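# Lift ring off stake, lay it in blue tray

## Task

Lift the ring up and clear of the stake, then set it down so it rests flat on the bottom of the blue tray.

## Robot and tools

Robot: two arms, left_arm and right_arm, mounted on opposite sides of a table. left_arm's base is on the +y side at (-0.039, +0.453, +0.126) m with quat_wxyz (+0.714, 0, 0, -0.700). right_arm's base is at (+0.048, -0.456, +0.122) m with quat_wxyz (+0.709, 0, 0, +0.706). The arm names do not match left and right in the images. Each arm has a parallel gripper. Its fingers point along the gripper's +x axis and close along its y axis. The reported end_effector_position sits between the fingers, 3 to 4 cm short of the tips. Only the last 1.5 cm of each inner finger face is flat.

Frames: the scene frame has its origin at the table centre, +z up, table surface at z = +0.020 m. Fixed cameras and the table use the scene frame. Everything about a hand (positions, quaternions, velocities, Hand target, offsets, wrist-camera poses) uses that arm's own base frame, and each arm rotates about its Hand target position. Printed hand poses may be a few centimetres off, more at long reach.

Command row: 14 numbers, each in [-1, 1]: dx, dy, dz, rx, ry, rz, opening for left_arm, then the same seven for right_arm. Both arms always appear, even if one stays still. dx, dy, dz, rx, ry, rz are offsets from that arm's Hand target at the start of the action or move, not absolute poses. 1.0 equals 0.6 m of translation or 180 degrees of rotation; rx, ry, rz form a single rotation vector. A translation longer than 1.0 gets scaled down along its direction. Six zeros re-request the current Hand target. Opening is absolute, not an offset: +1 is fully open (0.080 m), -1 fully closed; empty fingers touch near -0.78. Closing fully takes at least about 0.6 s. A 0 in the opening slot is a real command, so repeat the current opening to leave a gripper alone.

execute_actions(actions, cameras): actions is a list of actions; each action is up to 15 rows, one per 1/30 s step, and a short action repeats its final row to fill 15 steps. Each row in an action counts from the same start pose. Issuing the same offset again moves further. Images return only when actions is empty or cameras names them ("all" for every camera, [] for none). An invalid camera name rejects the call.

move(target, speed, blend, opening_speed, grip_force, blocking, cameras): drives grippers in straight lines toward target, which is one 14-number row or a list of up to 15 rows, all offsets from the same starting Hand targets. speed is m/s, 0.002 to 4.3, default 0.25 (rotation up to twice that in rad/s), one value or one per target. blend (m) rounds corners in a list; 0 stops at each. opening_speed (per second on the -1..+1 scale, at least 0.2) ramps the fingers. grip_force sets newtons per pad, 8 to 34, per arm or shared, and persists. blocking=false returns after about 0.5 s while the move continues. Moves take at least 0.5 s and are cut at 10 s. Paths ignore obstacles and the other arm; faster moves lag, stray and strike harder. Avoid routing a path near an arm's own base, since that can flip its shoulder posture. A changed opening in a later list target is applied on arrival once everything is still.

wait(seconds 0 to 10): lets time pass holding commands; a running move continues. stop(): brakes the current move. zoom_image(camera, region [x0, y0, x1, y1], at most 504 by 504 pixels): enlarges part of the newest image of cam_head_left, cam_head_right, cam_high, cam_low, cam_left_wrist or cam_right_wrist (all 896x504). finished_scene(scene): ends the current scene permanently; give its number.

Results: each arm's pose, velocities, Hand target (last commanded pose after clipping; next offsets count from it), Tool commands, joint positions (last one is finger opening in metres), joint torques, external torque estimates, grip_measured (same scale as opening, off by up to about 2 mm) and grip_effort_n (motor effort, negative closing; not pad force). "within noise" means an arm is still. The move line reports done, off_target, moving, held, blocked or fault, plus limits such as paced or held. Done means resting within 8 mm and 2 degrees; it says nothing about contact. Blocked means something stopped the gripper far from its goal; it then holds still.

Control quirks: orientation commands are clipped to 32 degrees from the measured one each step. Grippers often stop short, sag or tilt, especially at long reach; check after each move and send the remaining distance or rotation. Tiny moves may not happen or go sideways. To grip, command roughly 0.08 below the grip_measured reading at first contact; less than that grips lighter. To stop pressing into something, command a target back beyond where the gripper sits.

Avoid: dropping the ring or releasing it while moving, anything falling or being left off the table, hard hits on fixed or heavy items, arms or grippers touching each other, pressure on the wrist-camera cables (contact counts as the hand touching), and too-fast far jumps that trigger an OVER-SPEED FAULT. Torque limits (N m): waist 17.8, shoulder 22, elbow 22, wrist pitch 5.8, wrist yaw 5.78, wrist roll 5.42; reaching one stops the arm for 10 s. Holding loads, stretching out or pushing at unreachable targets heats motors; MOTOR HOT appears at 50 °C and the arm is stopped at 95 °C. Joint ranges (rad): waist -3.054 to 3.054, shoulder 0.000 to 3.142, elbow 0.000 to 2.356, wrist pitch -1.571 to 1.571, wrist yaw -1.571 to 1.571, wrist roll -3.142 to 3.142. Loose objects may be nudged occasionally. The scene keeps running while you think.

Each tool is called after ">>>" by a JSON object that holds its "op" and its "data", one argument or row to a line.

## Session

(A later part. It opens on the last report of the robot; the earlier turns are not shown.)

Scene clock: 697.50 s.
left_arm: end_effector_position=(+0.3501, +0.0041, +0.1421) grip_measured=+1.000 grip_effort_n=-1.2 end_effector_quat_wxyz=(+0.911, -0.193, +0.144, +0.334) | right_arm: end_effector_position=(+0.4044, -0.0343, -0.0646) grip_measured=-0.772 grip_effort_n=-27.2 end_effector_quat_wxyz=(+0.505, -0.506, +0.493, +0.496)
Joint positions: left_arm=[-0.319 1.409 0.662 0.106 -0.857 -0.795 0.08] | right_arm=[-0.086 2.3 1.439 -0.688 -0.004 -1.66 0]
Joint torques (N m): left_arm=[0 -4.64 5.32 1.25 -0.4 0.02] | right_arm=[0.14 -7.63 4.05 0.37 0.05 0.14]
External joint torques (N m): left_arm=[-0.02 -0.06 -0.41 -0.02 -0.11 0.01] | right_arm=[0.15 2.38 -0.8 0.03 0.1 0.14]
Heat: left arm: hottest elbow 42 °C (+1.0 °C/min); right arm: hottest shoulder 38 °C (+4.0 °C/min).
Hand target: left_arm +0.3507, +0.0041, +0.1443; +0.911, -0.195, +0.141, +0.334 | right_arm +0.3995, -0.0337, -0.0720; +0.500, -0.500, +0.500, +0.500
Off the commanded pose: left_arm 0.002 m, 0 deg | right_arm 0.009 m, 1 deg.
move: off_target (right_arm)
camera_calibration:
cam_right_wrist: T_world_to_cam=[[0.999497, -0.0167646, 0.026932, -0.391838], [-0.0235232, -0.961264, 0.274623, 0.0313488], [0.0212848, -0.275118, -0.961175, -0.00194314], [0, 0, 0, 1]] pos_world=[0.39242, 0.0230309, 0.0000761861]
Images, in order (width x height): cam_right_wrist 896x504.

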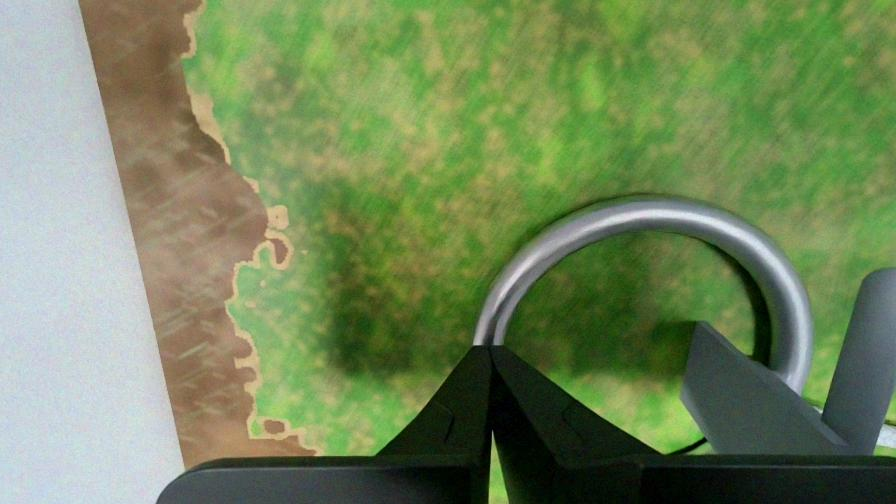

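>>> {"op": "move", "data": {
  "target": [
    [0, 0, 0, 0, 0, 0, 1, 0, 0, 0, 0, 0, 0, 0.1],
    [0, 0, 0, 0, 0, 0, 1, 0, 0, -0.0117, 0, 0, 0, 0.1]
  ],
  "speed": 0.04,
  "cameras": ["cam_right_wrist"]
}}

Scene clock: 756.73 s.
left_arm: end_effector_position=(+0.3501, +0.0041, +0.1421) grip_measured=+1.000 grip_effort_n=-0.7 end_effector_quat_wxyz=(+0.911, -0.193, +0.144, +0.334) | right_arm: end_effector_position=(+0.4044, -0.0343, -0.0717) grip_measured=+0.096 grip_effort_n=18.4 end_effector_quat_wxyz=(+0.505, -0.506, +0.493, +0.496)
Joint positions: left_arm=[-0.319 1.409 0.662 0.106 -0.857 -0.795 0.08] | right_arm=[-0.086 2.317 1.435 -0.668 -0.004 -1.66 0.039]
Joint torques (N m): left_arm=[-0.07 -4.74 5.3 1.24 -0.44 0.01] | right_arm=[0.14 -7.67 3.99 0.37 0.05 0.14]
External joint torques (N m): left_arm=[-0.07 -0.14 -0.49 -0.04 -0.15 0] | right_arm=[0.14 2.2 -0.62 0.08 0.1 0.14]
Heat: left arm: hottest elbow 42 °C (+0.0 °C/min); right arm: hottest shoulder 40 °C (+2.0 °C/min).
Hand target: left_arm +0.3507, +0.0041, +0.1443; +0.911, -0.195, +0.141, +0.334 | right_arm +0.3995, -0.0337, -0.0791; +0.500, -0.500, +0.500, +0.500
Off the commanded pose: left_arm 0.002 m, 0 deg | right_arm 0.009 m, 1 deg.
move: off_target (right_arm)
camera_calibration:
cam_right_wrist: T_world_to_cam=[[0.999507, -0.0167761, 0.0265204, -0.391651], [-0.0234212, -0.961264, 0.274634, 0.0332859], [0.0208858, -0.27512, -0.961183, -0.00870642], [0, 0, 0, 1]] pos_world=[0.392419, 0.0230309, -0.00712316]
Images, in order (width x height): cam_right_wrist 896x504.

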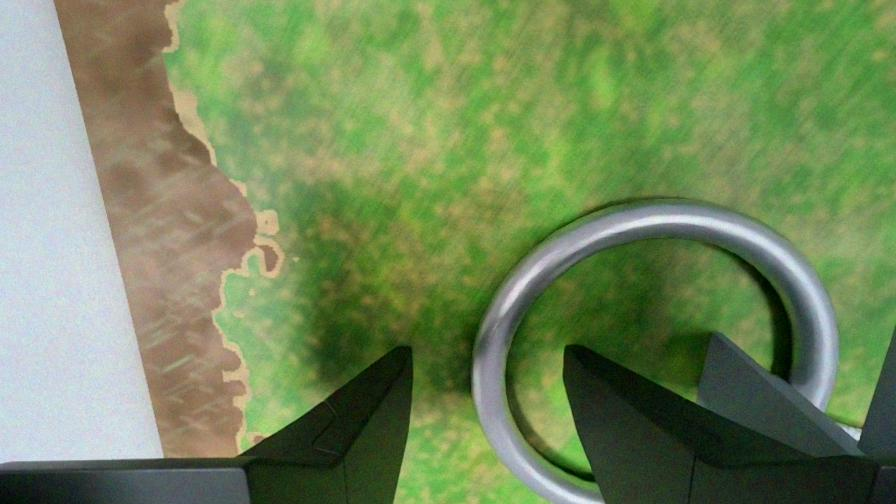

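>>> {"op": "move", "data": {
  "target": [0, 0, 0, 0, 0, 0, 1, 0, 0, -0.0058, 0, 0, 0, 0.1],
  "speed": 0.03,
  "cameras": ["cam_right_wrist"]
}}

Scene clock: 765.67 s.
left_arm: end_effector_position=(+0.3501, +0.0041, +0.1421) grip_measured=+1.000 grip_effort_n=-1.2 end_effector_quat_wxyz=(+0.911, -0.193, +0.144, +0.334) | right_arm: end_effector_position=(+0.4046, -0.0344, -0.0751) grip_measured=+0.096 grip_effort_n=17.9 end_effector_quat_wxyz=(+0.505, -0.506, +0.493, +0.496)
Joint positions: left_arm=[-0.319 1.409 0.662 0.106 -0.857 -0.795 0.08] | right_arm=[-0.086 2.325 1.433 -0.658 -0.004 -1.66 0.039]
Joint torques (N m): left_arm=[-0.03 -4.69 5.34 1.25 -0.39 0.03] | right_arm=[0.13 -7.67 3.96 0.36 0.05 0.14]
External joint torques (N m): left_arm=[-0.02 -0.08 -0.43 -0.02 -0.09 0.02] | right_arm=[0.14 2.21 -0.68 0.05 0.1 0.14]
Heat: left arm: hottest elbow 42 °C (+0.0 °C/min); right arm: hottest shoulder 40 °C (+1.0 °C/min).
Hand target: left_arm +0.3507, +0.0041, +0.1443; +0.911, -0.195, +0.141, +0.334 | right_arm +0.3995, -0.0337, -0.0825; +0.500, -0.500, +0.500, +0.500
Off the commanded pose: left_arm 0.002 m, 0 deg | right_arm 0.009 m, 1 deg.
move: off_target (right_arm)
camera_calibration:
cam_right_wrist: T_world_to_cam=[[0.999497, -0.0167646, 0.026932, -0.391755], [-0.0235232, -0.961264, 0.274623, 0.0342371], [0.0212848, -0.275118, -0.961175, -0.0120397], [0, 0, 0, 1]] pos_world=[0.39262, 0.0230309, -0.0104238]
Images, in order (width x height): cam_right_wrist 896x504.

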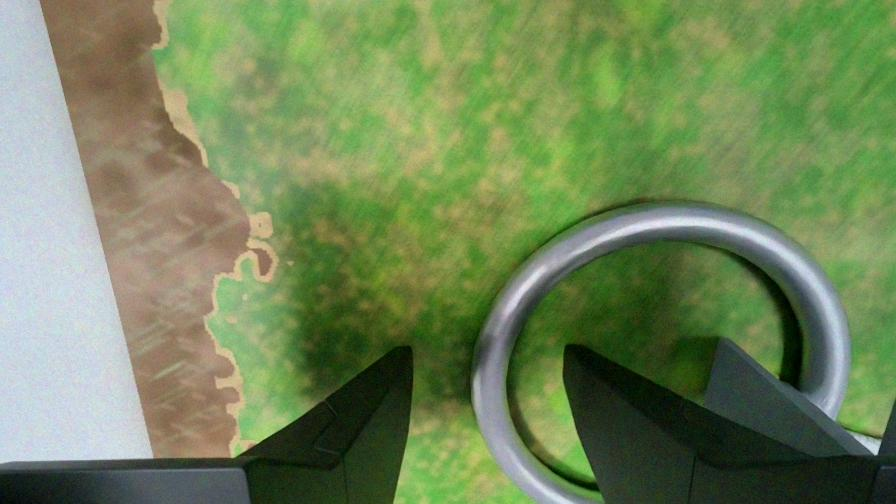

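>>> {"op": "move", "data": {
  "target": [0, 0, 0, 0, 0, 0, 1, 0, 0, -0.0050, 0, 0, 0, 0.1],
  "speed": 0.03,
  "cameras": ["cam_right_wrist"]
}}

Scene clock: 772.27 s.
left_arm: end_effector_position=(+0.3501, +0.0041, +0.1421) grip_measured=+1.000 grip_effort_n=-1.2 end_effector_quat_wxyz=(+0.911, -0.193, +0.144, +0.334) | right_arm: end_effector_position=(+0.4047, -0.0344, -0.0771) grip_measured=+0.096 grip_effort_n=17.9 end_effector_quat_wxyz=(+0.505, -0.506, +0.493, +0.496)
Joint positions: left_arm=[-0.319 1.409 0.662 0.106 -0.857 -0.795 0.08] | right_arm=[-0.086 2.329 1.432 -0.651 -0.004 -1.66 0.039]
Joint torques (N m): left_arm=[-0.02 -4.74 5.26 1.27 -0.38 0.02] | right_arm=[0.12 -7.4 3.87 0.53 0.05 0.14]
External joint torques (N m): left_arm=[-0.02 -0.18 -0.49 0 -0.09 0] | right_arm=[0.14 2.61 -0.81 0.2 0.09 0.14]
Heat: left arm: hottest elbow 42 °C (+0.0 °C/min); right arm: hottest shoulder 39 °C (+0.0 °C/min).
Hand target: left_arm +0.3507, +0.0041, +0.1443; +0.911, -0.195, +0.141, +0.334 | right_arm +0.3995, -0.0337, -0.0855; +0.500, -0.500, +0.500, +0.500
Off the commanded pose: left_arm 0.002 m, 0 deg | right_arm 0.010 m, 1 deg.
move: off_target (right_arm)
camera_calibration:
cam_right_wrist: T_world_to_cam=[[0.999477, -0.0167694, 0.0276612, -0.391787], [-0.0237302, -0.961238, 0.274697, 0.0347744], [0.0219825, -0.275209, -0.961133, -0.0142642], [0, 0, 0, 1]] pos_world=[0.39272, 0.0229308, -0.0124249]
Images, in order (width x height): cam_right_wrist 896x504.

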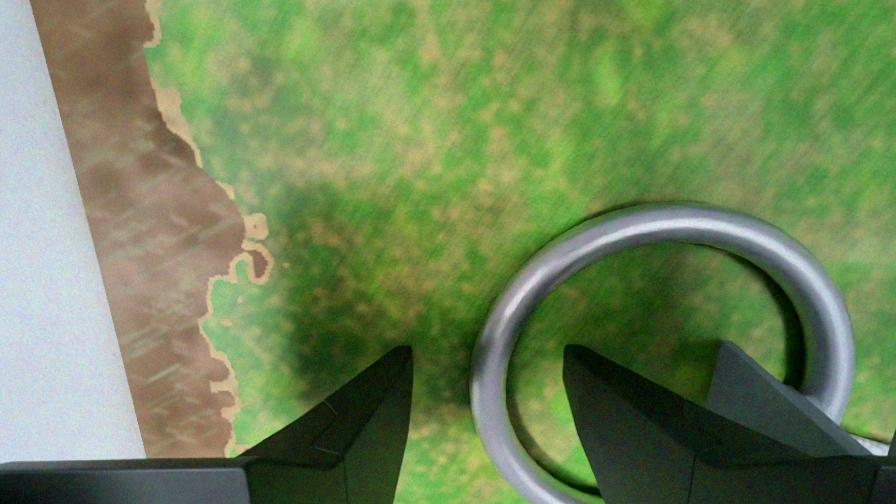

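>>> {"op": "move", "data": {
  "target": [
    [0, 0, 0, 0, 0, 0, 1, -0.0017, 0, 0.0035, 0, 0, 0, 0.1],
    [0, 0, 0, 0, 0, 0, 1, -0.0017, 0, 0.0035, 0, 0, 0, -0.95]
  ],
  "speed": 0.03,
  "opening_speed": 0.6,
  "cameras": ["cam_right_wrist"]
}}

Scene clock: 785.83 s.
left_arm: end_effector_position=(+0.3501, +0.0041, +0.1421) grip_measured=+1.000 grip_effort_n=-1.2 end_effector_quat_wxyz=(+0.911, -0.193, +0.144, +0.334) | right_arm: end_effector_position=(+0.4045, -0.0344, -0.0774) grip_measured=-0.621 grip_effort_n=-83.5 end_effector_quat_wxyz=(+0.506, -0.506, +0.493, +0.495)
Joint positions: left_arm=[-0.319 1.409 0.662 0.106 -0.857 -0.795 0.08] | right_arm=[-0.086 2.329 1.43 -0.65 -0.004 -1.659 0.007]
Joint torques (N m): left_arm=[0 -4.66 5.3 1.26 -0.42 0.02] | right_arm=[0.09 -8.28 3.54 0.17 0.02 0.11]
External joint torques (N m): left_arm=[-0.03 -0.02 -0.53 -0.03 -0.12 0.01] | right_arm=[0.09 1.77 -1.22 -0.19 0.07 0.1]
Heat: left arm: hottest elbow 42 °C (+0.0 °C/min); right arm: hottest shoulder 38 °C (-1.0 °C/min).
Hand target: left_arm +0.3507, +0.0041, +0.1443; +0.911, -0.195, +0.141, +0.334 | right_arm +0.3986, -0.0336, -0.0834; +0.500, -0.500, +0.500, +0.500
Off the commanded pose: left_arm 0.002 m, 0 deg | right_arm 0.009 m, 1 deg.
move: off_target (right_arm)
camera_calibration:
cam_right_wrist: T_world_to_cam=[[0.999464, -0.0174855, 0.0276618, -0.391557], [-0.0244279, -0.961109, 0.275085, 0.0351285], [0.021776, -0.275614, -0.961022, -0.0144561], [0, 0, 0, 1]] pos_world=[0.39252, 0.0229315, -0.0127248]
Images, in order (width x height): cam_right_wrist 896x504.

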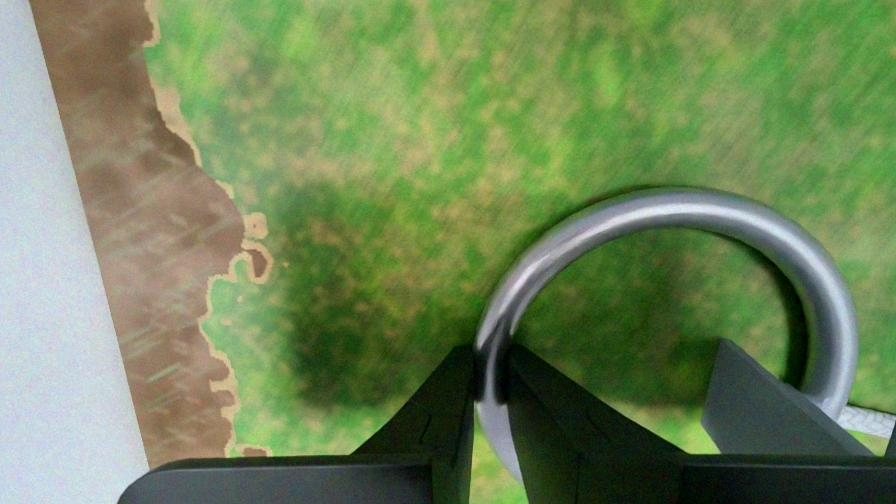

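>>> {"op": "execute_actions", "data": {
  "actions": []
}}

>>> {"op": "zoom_image", "data": {
  "camera": "cam_left_wrist",
  "region": [320, 260, 620, 504]
}}

>>> {"op": "zoom_image", "data": {
  "camera": "cam_low",
  "region": [430, 200, 550, 310]
}}

>>> {"op": "zoom_image", "data": {
  "camera": "cam_head_left",
  "region": [400, 200, 560, 330]
}}

Scene clock: 893.30 s.
left_arm: end_effector_position=(+0.3501, +0.0041, +0.1421) grip_measured=+1.000 grip_effort_n=-0.7 end_effector_quat_wxyz=(+0.911, -0.193, +0.144, +0.334) | right_arm: end_effector_position=(+0.4045, -0.0344, -0.0774) grip_measured=-0.621 grip_effort_n=-83.5 end_effector_quat_wxyz=(+0.506, -0.506, +0.493, +0.495)
Joint positions: left_arm=[-0.319 1.409 0.662 0.106 -0.857 -0.795 0.08] | right_arm=[-0.086 2.329 1.43 -0.65 -0.004 -1.659 0.007]
Joint velocities: within noise
Joint torques (N m): left_arm=[-0.05 -4.71 5.29 1.26 -0.4 0.02] | right_arm=[0.11 -8.28 3.55 0.17 0.03 0.11]
External joint torques (N m): left_arm=[-0.05 -0.03 -0.57 -0.05 -0.11 0.01] | right_arm=[0.1 1.81 -1.22 -0.18 0.08 0.11]
Heat: left arm: hottest elbow 43 °C (+1.0 °C/min); right arm: hottest shoulder 39 °C (+0.0 °C/min).
Hand target: left_arm +0.3507, +0.0041, +0.1443; +0.911, -0.195, +0.141, +0.334 | right_arm +0.3986, -0.0336, -0.0834; +0.500, -0.500, +0.500, +0.500
Tool commands: left_gripper/opening=+1.0 right_gripper/opening=-0.95
Off the commanded pose: left_arm 0.002 m, 0 deg | right_arm 0.009 m, 1 deg.
camera_calibration:
cam_right_wrist: T_world_to_cam=[[0.999464, -0.0174855, 0.0276618, -0.391557], [-0.0244279, -0.961109, 0.275085, 0.0351285], [0.021776, -0.275614, -0.961022, -0.0144561], [0, 0, 0, 1]] pos_world=[0.39252, 0.0229315, -0.0127248]

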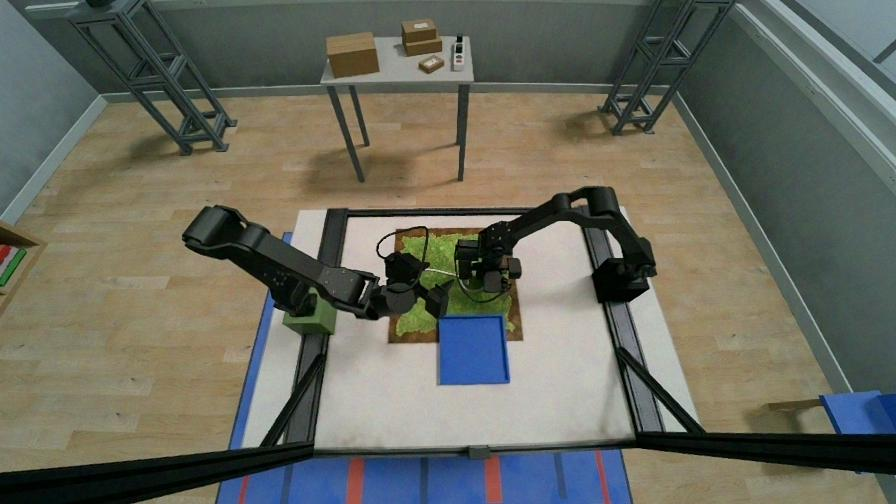

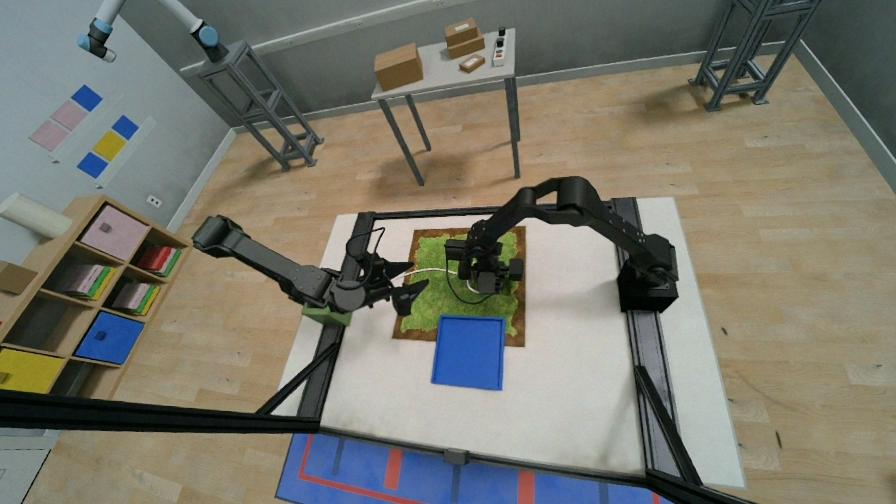

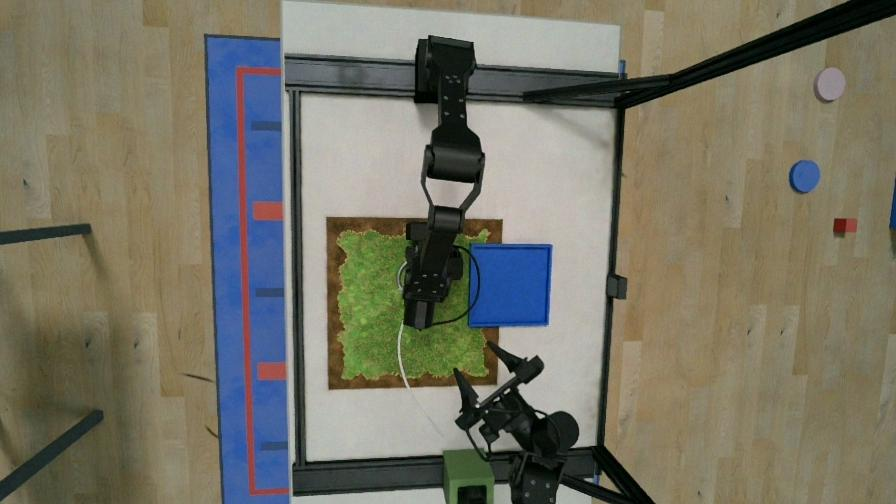

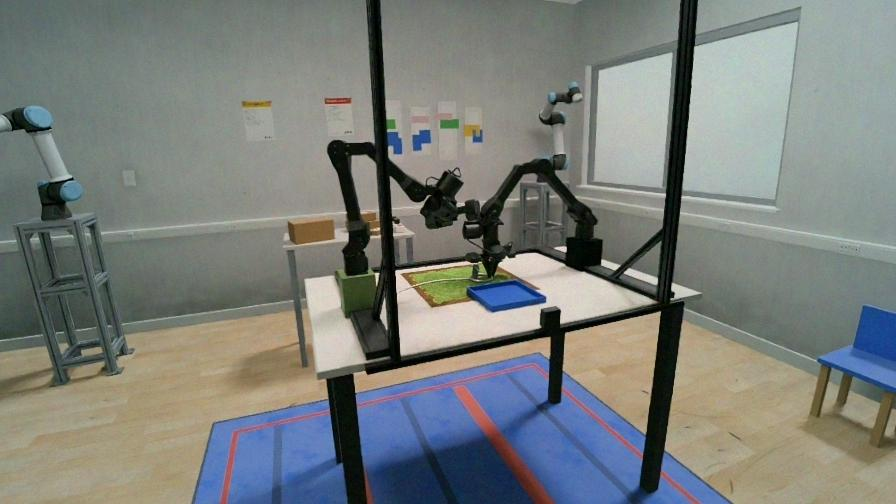

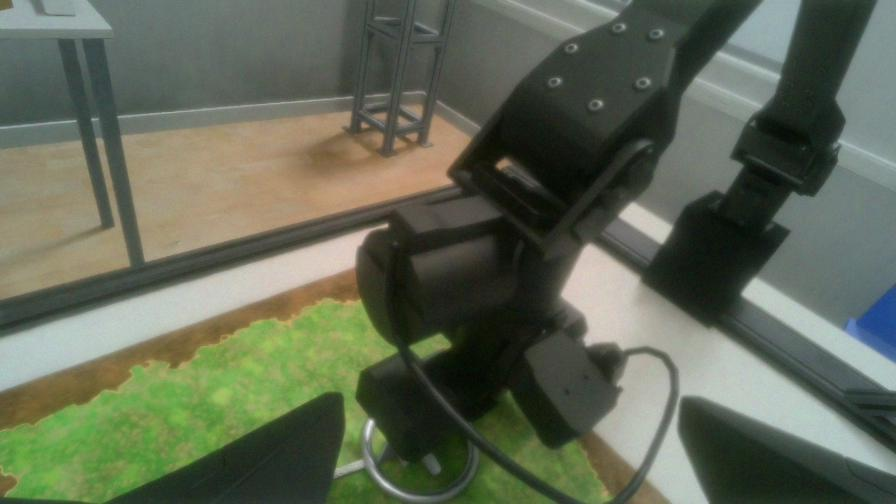

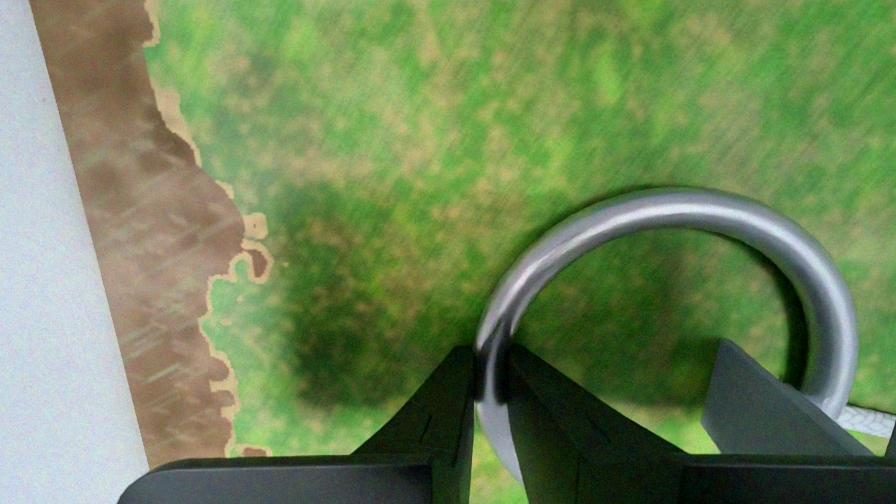

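Scaled by 1.680 from the camera's 896x504 image, which has a finer 1280x720 frame.

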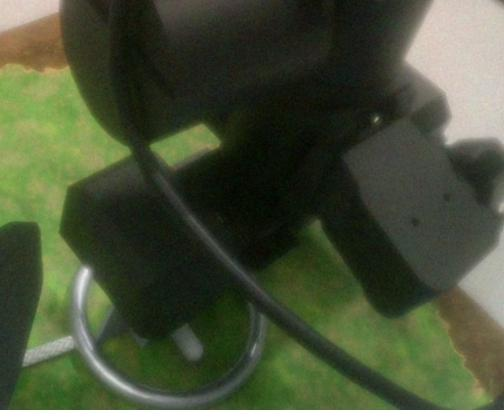

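Scaled by 4.200 from the camera's 896x504 image, which has a finer 1280x720 frame.

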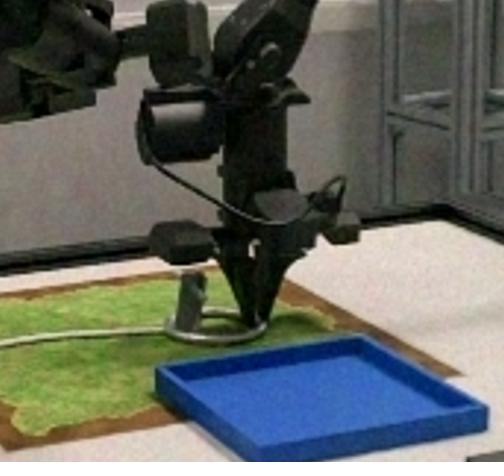

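Scaled by 3.150 from the camera's 896x504 image, which has a finer 1280x720 frame.

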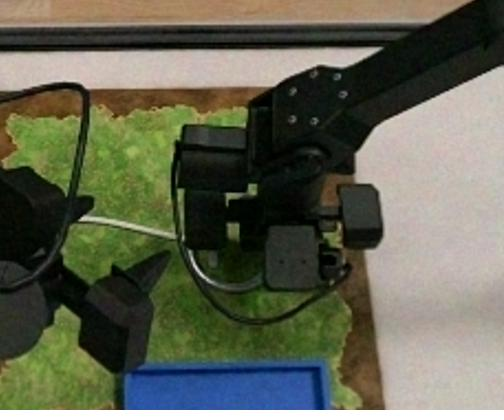

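>>> {"op": "move", "data": {
  "target": [0, 0, 0, 0, 0, 0, 1, 0, 0, 0.025, 0, 0, 0, -0.95],
  "speed": 0.05,
  "cameras": ["cam_right_wrist", "cam_low"]
}}

>>> {"op": "zoom_image", "data": {
  "camera": "cam_low",
  "region": [430, 200, 550, 310]
}}

Scene clock: 954.13 s.
left_arm: end_effector_position=(+0.3501, +0.0041, +0.1421) grip_measured=+1.000 grip_effort_n=-0.7 end_effector_quat_wxyz=(+0.911, -0.193, +0.144, +0.334) | right_arm: end_effector_position=(+0.4028, -0.0344, -0.0715) grip_measured=-0.621 grip_effort_n=-83.5 end_effector_quat_wxyz=(+0.503, -0.504, +0.496, +0.497)
Joint positions: left_arm=[-0.319 1.409 0.662 0.106 -0.857 -0.795 0.08] | right_arm=[-0.086 2.316 1.435 -0.676 -0.003 -1.659 0.007]
Joint torques (N m): left_arm=[-0.03 -4.6 5.3 1.24 -0.41 0.03] | right_arm=[0.12 -10.66 4.13 -1.21 0.01 0.1]
External joint torques (N m): left_arm=[-0.01 0.05 -0.51 -0.04 -0.11 0.02] | right_arm=[0.11 -0.67 -0.6 -1.51 0.06 0.1]
Heat: left arm: hottest elbow 43 °C (+0.0 °C/min); right arm: hottest shoulder 40 °C (+1.0 °C/min).
Hand target: left_arm +0.3507, +0.0041, +0.1443; +0.911, -0.195, +0.141, +0.334 | right_arm +0.3984, -0.0337, -0.0685; +0.500, -0.500, +0.500, +0.500
Off the commanded pose: left_arm 0.002 m, 0 deg | right_arm 0.005 m, 1 deg.
move: done
camera_calibration:
cam_right_wrist: T_world_to_cam=[[0.999661, -0.0175256, 0.0192713, -0.390643], [-0.0221564, -0.961112, 0.27527, 0.0326809], [0.0136976, -0.275604, -0.961174, -0.0055595], [0, 0, 0, 1]] pos_world=[0.391311, 0.0230316, -0.00681152]
Images, in order (width x height): cam_low 896x504, cam_right_wrist 896x504.

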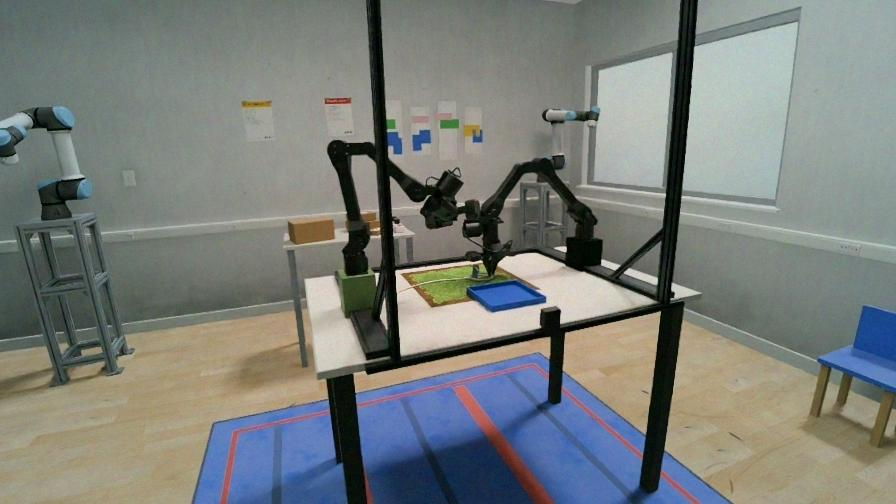

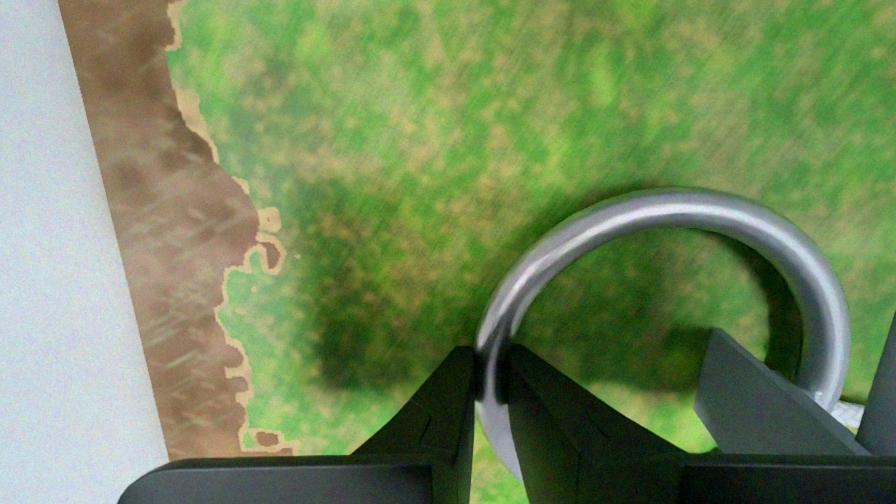

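Scaled by 4.200 from the camera's 896x504 image, which has a finer 1280x720 frame.

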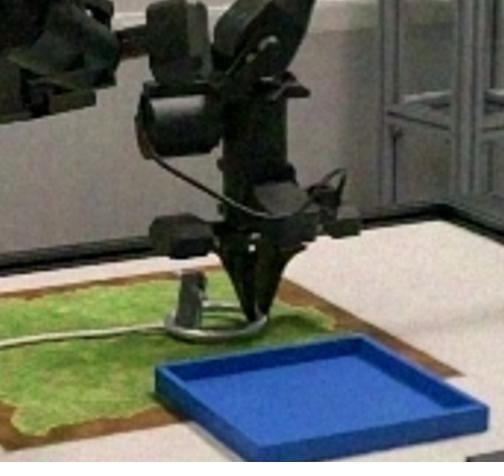

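>>> {"op": "move", "data": {
  "target": [
    [0, 0, 0, 0, 0, 0, 1, 0.0167, 0, 0, 0, 0, 0, -0.95]
  ],
  "speed": 0.05,
  "cameras": ["cam_right_wrist"]
}}

Scene clock: 988.33 s.
left_arm: end_effector_position=(+0.3501, +0.0041, +0.1421) grip_measured=+1.000 grip_effort_n=-0.7 end_effector_quat_wxyz=(+0.911, -0.193, +0.144, +0.334) | right_arm: end_effector_position=(+0.4065, -0.0339, -0.0665) grip_measured=-0.621 grip_effort_n=-83.5 end_effector_quat_wxyz=(+0.500, -0.501, +0.498, +0.501)
Joint positions: left_arm=[-0.319 1.409 0.662 0.106 -0.857 -0.795 0.08] | right_arm=[-0.084 2.324 1.475 -0.719 -0.003 -1.658 0.007]
Joint torques (N m): left_arm=[-0.07 -4.61 5.3 1.25 -0.42 0.02] | right_arm=[0.2 -8.24 6.37 0.07 0.01 0.15]
External joint torques (N m): left_arm=[-0.07 -0.01 -0.47 -0.03 -0.13 0] | right_arm=[0.18 1.8 1.61 -0.21 0.06 0.15]
Heat: left arm: hottest elbow 43 °C (+0.0 °C/min); right arm: hottest shoulder 49 °C (+9.1 °C/min).
Hand target: left_arm +0.3507, +0.0041, +0.1443; +0.911, -0.195, +0.141, +0.334 | right_arm +0.4086, -0.0337, -0.0684; +0.500, -0.500, +0.500, +0.500
Off the commanded pose: left_arm 0.002 m, 0 deg | right_arm 0.003 m, 0 deg.
move: done
camera_calibration:
cam_right_wrist: T_world_to_cam=[[0.999839, -0.0163506, 0.00741254, -0.395339], [-0.0177575, -0.961418, 0.274518, 0.0300199], [0.002638, -0.274606, -0.961553, 0.00376229], [0, 0, 0, 1]] pos_world=[0.395798, 0.0234308, -0.0016929]
Images, in order (width x height): cam_right_wrist 896x504.

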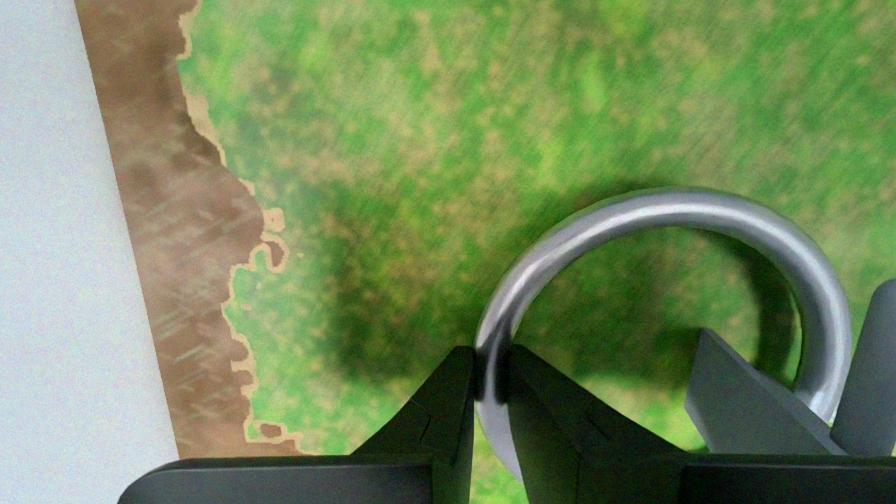

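>>> {"op": "move", "data": {
  "target": [
    [0, 0, 0, 0, 0, 0, 1, 0.02, 0, 0.0083, 0, 0, 0, -0.95],
    [0, 0, 0, 0, 0, 0, 1, 0.02, -0.0383, 0.0083, 0, 0, 0, -0.95]
  ],
  "speed": 0.08,
  "blend": [0.006, 0],
  "cameras": ["cam_right_wrist", "cam_left_wrist", "cam_low"]
}}

>>> {"op": "zoom_image", "data": {
  "camera": "cam_low",
  "region": [430, 200, 550, 310]
}}

Scene clock: 1022.93 s.
left_arm: end_effector_position=(+0.3501, +0.0041, +0.1421) grip_measured=+1.000 grip_effort_n=-0.7 end_effector_quat_wxyz=(+0.911, -0.193, +0.144, +0.334) | right_arm: end_effector_position=(+0.4186, -0.0555, -0.0615) grip_measured=-0.621 grip_effort_n=-83.5 end_effector_quat_wxyz=(+0.503, -0.498, +0.501, +0.498)
Joint positions: left_arm=[-0.319 1.409 0.662 0.106 -0.857 -0.795 0.08] | right_arm=[-0.133 2.36 1.566 -0.775 -0.003 -1.697 0.007]
Joint torques (N m): left_arm=[0.03 -4.65 5.26 1.28 -0.42 0] | right_arm=[-0.1 -8.56 6.62 0.06 -0.02 -0.24]
External joint torques (N m): left_arm=[0.02 -0.04 -0.51 0 -0.12 -0.02] | right_arm=[-0.06 1.92 1.64 -0.24 0.03 -0.24]
Heat: left arm: hottest elbow 43 °C (+0.0 °C/min); right arm: hottest shoulder 42 °C (-1.0 °C/min).
Hand target: left_arm +0.3507, +0.0041, +0.1443; +0.911, -0.195, +0.141, +0.334 | right_arm +0.4204, -0.0566, -0.0635; +0.500, -0.500, +0.500, +0.500
Off the commanded pose: left_arm 0.002 m, 0 deg | right_arm 0.003 m, 0 deg.
move: done
camera_calibration:
cam_right_wrist: T_world_to_cam=[[0.999629, -0.0262763, 0.00715293, -0.408317], [-0.0272302, -0.961083, 0.274915, 0.0120571], [-0.000349192, -0.275008, -0.961442, 0.00395412], [0, 0, 0, 1]] pos_world=[0.408495, 0.00194626, 0.00340763]
Images, in order (width x height): cam_low 896x504, cam_left_wrist 896x504, cam_right_wrist 896x504.

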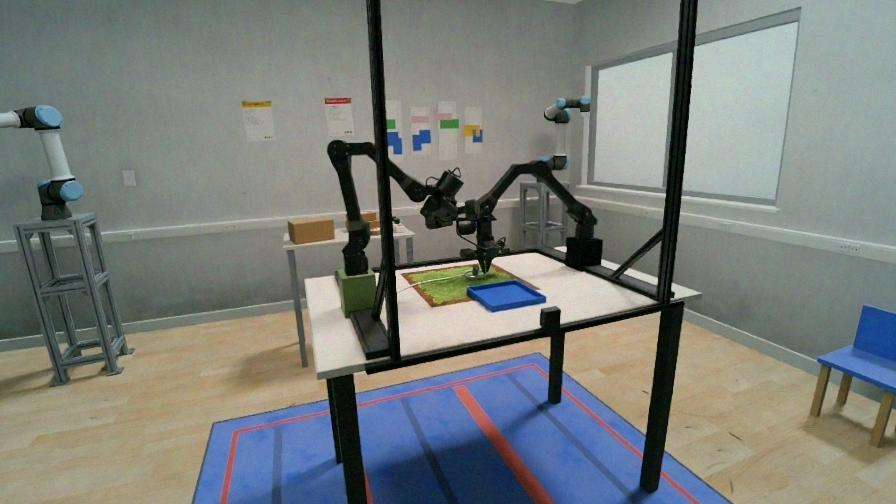

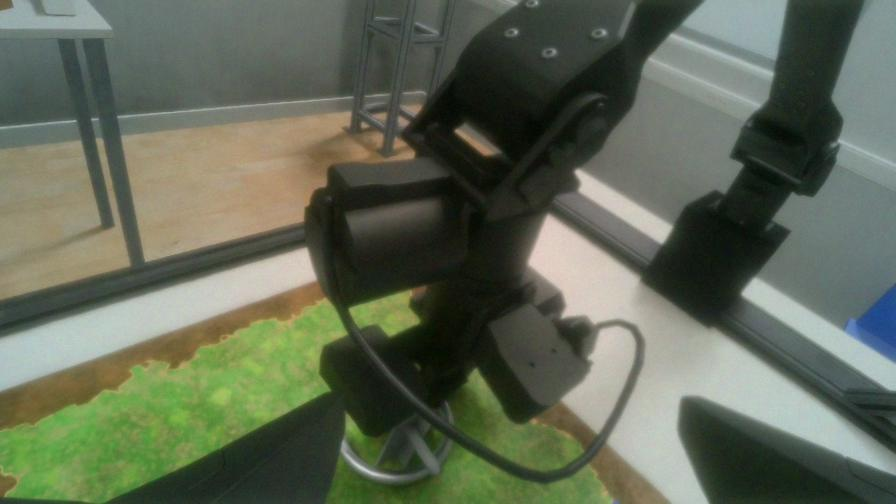

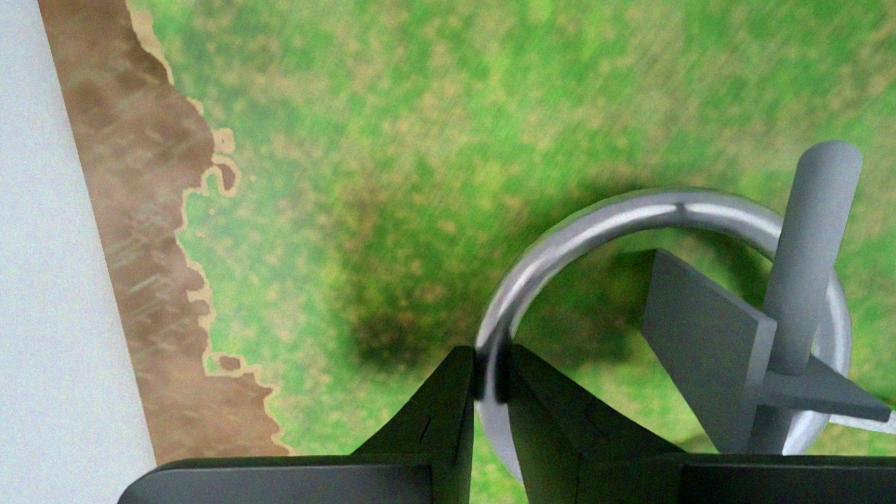

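Scaled by 4.200 from the camera's 896x504 image, which has a finer 1280x720 frame.

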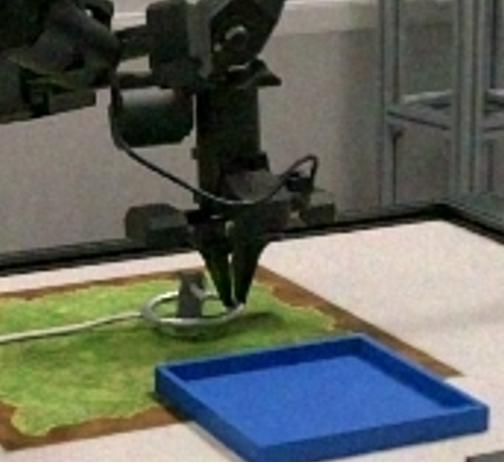

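>>> {"op": "move", "data": {
  "target": [0, 0, 0, 0, 0, 0, 1, 0, 0.0108, 0.0153, -0.0833, 0, 0, -0.95],
  "speed": 0.15,
  "cameras": ["cam_right_wrist", "cam_left_wrist", "cam_low"]
}}

>>> {"op": "zoom_image", "data": {
  "camera": "cam_low",
  "region": [430, 200, 550, 310]
}}

Scene clock: 1046.27 s.
left_arm: end_effector_position=(+0.3501, +0.0041, +0.1421) grip_measured=+1.000 grip_effort_n=-0.7 end_effector_quat_wxyz=(+0.911, -0.193, +0.144, +0.334) | right_arm: end_effector_position=(+0.4209, -0.0491, -0.0576) grip_measured=-0.621 grip_effort_n=-83.5 end_effector_quat_wxyz=(-0.430, +0.560, -0.559, -0.435)
Joint positions: left_arm=[-0.319 1.409 0.662 0.106 -0.857 -0.795 0.08] | right_arm=[-0.027 2.36 1.561 -0.768 0.255 -1.604 0.007]
Joint torques (N m): left_arm=[-0.01 -4.71 5.32 1.25 -0.41 0.02] | right_arm=[-0.18 -11.06 4.49 0.12 0.36 0.16]
External joint torques (N m): left_arm=[-0.01 -0.11 -0.45 -0.03 -0.12 0.01] | right_arm=[-0.17 -0.6 -0.46 -0.18 0.24 0.16]
Heat: left arm: hottest elbow 43 °C (+0.0 °C/min); right arm: hottest shoulder 44 °C (-5.1 °C/min).
Hand target: left_arm +0.3507, +0.0041, +0.1443; +0.911, -0.195, +0.141, +0.334 | right_arm +0.4205, -0.0501, -0.0543; -0.431, +0.561, -0.561, -0.430
Off the commanded pose: left_arm 0.002 m, 0 deg | right_arm 0.003 m, 1 deg.
move: done
camera_calibration:
cam_right_wrist: T_world_to_cam=[[0.999914, -0.0120732, 0.0051643, -0.410035], [-0.0130182, -0.859914, 0.510272, 0.0296985], [-0.00171974, -0.510295, -0.859998, 0.00425385], [0, 0, 0, 1]] pos_world=[0.410393, 0.0227585, -0.0093785]
Images, in order (width x height): cam_low 896x504, cam_left_wrist 896x504, cam_right_wrist 896x504.

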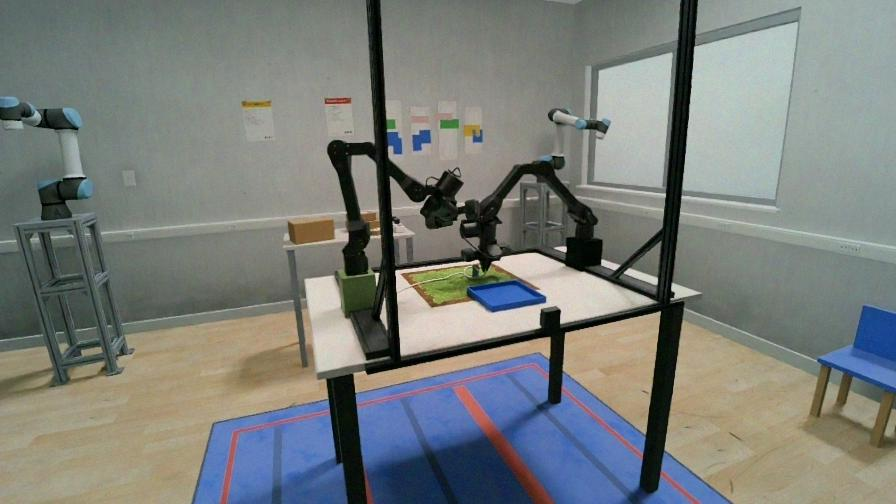

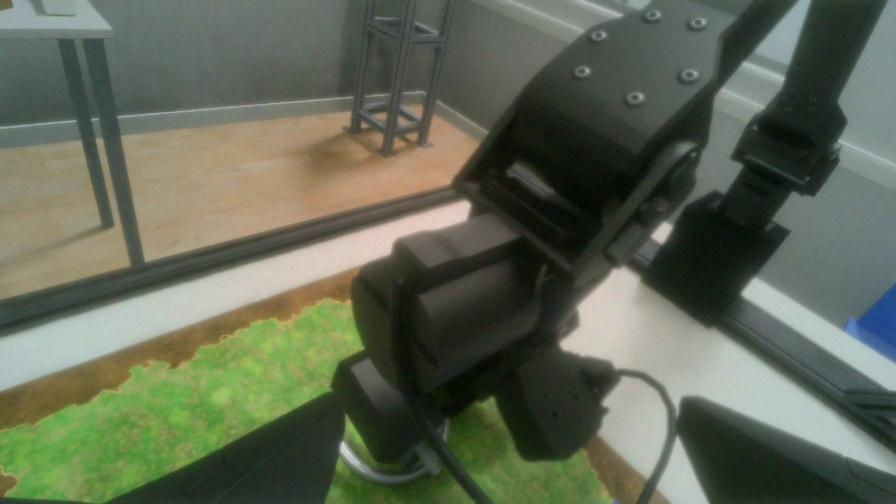

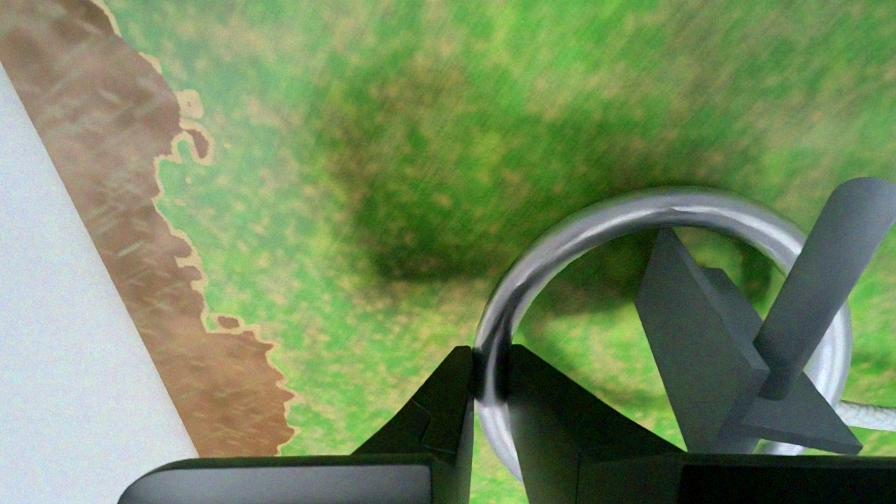

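Scaled by 4.200 from the camera's 896x504 image, which has a finer 1280x720 frame.

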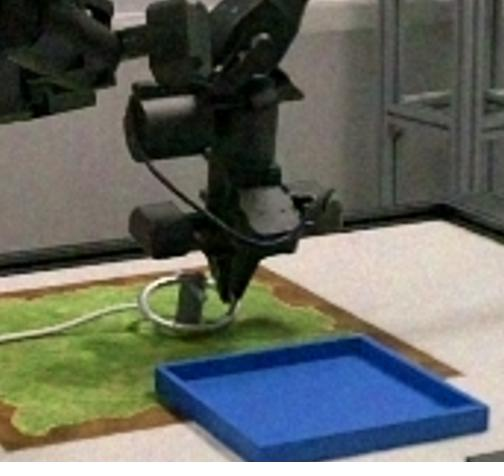

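>>> {"op": "move", "data": {
  "target": [0, 0, 0, 0, 0, 0, 1, 0, 0.01, 0.0225, -0.0833, 0, 0, -0.95],
  "speed": 0.15,
  "cameras": ["cam_right_wrist", "cam_low", "cam_head_left"]
}}

>>> {"op": "zoom_image", "data": {
  "camera": "cam_low",
  "region": [430, 200, 550, 310]
}}

Scene clock: 1067.80 s.
left_arm: end_effector_position=(+0.3501, +0.0041, +0.1421) grip_measured=+1.000 grip_effort_n=-1.2 end_effector_quat_wxyz=(+0.911, -0.193, +0.144, +0.334) | right_arm: end_effector_position=(+0.4180, -0.0429, -0.0412) grip_measured=-0.621 grip_effort_n=-83.5 end_effector_quat_wxyz=(-0.354, +0.611, -0.610, -0.359)
Joint positions: left_arm=[-0.319 1.409 0.662 0.106 -0.857 -0.795 0.08] | right_arm=[0.074 2.36 1.57 -0.824 0.512 -1.492 0.007]
Joint torques (N m): left_arm=[-0.04 -4.64 5.33 1.26 -0.41 0.01] | right_arm=[-0.17 -9.02 6.5 -0.03 0.69 0.18]
External joint torques (N m): left_arm=[-0.04 -0.05 -0.43 -0.01 -0.12 0] | right_arm=[-0.19 1.24 1.7 -0.23 0.41 0.18]
Heat: left arm: hottest elbow 43 °C (+0.0 °C/min); right arm: hottest shoulder 48 °C (+4.0 °C/min).
Hand target: left_arm +0.3507, +0.0041, +0.1443; +0.911, -0.195, +0.141, +0.334 | right_arm +0.4205, -0.0440, -0.0408; -0.354, +0.612, -0.612, -0.354
Off the commanded pose: left_arm 0.002 m, 0 deg | right_arm 0.003 m, 1 deg.
move: done
camera_calibration:
cam_right_wrist: T_world_to_cam=[[0.999924, -0.00893442, 0.00850734, -0.406805], [-0.01233, -0.7007, 0.713349, 0.0415751], [-0.000412264, -0.7134, -0.700757, 0.0188207], [0, 0, 0, 1]] pos_world=[0.407295, 0.0389239, -0.013008]
Images, in order (width x height): cam_head_left 896x504, cam_low 896x504, cam_right_wrist 896x504.

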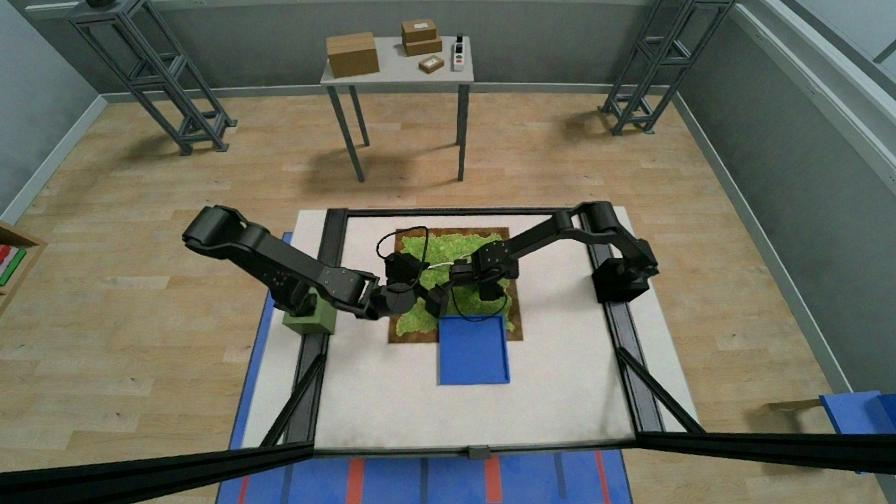

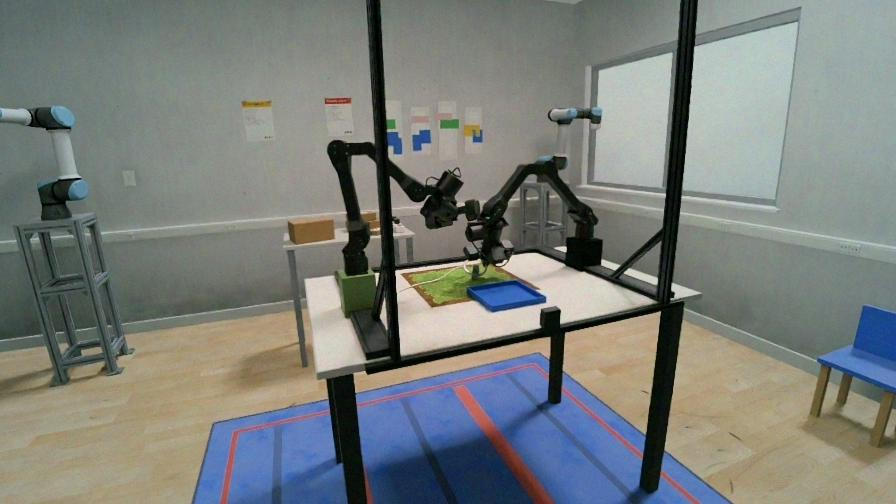

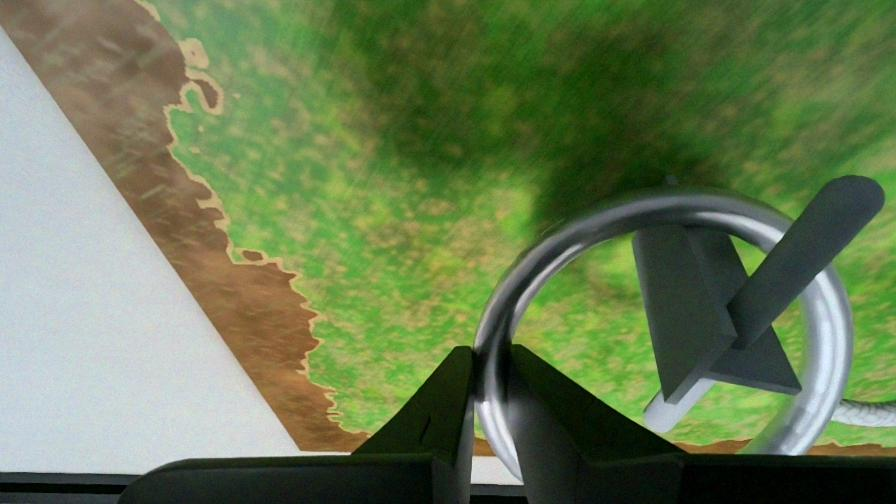

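Scaled by 4.200 from the camera's 896x504 image, which has a finer 1280x720 frame.

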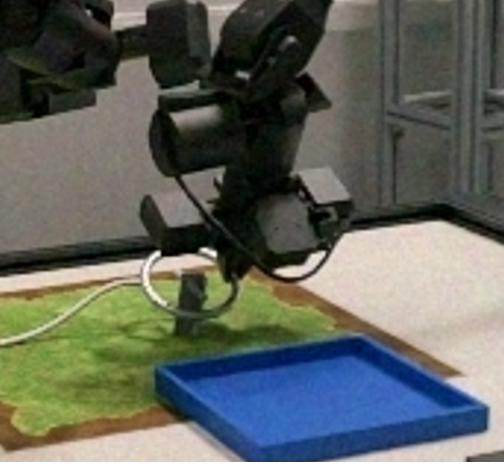

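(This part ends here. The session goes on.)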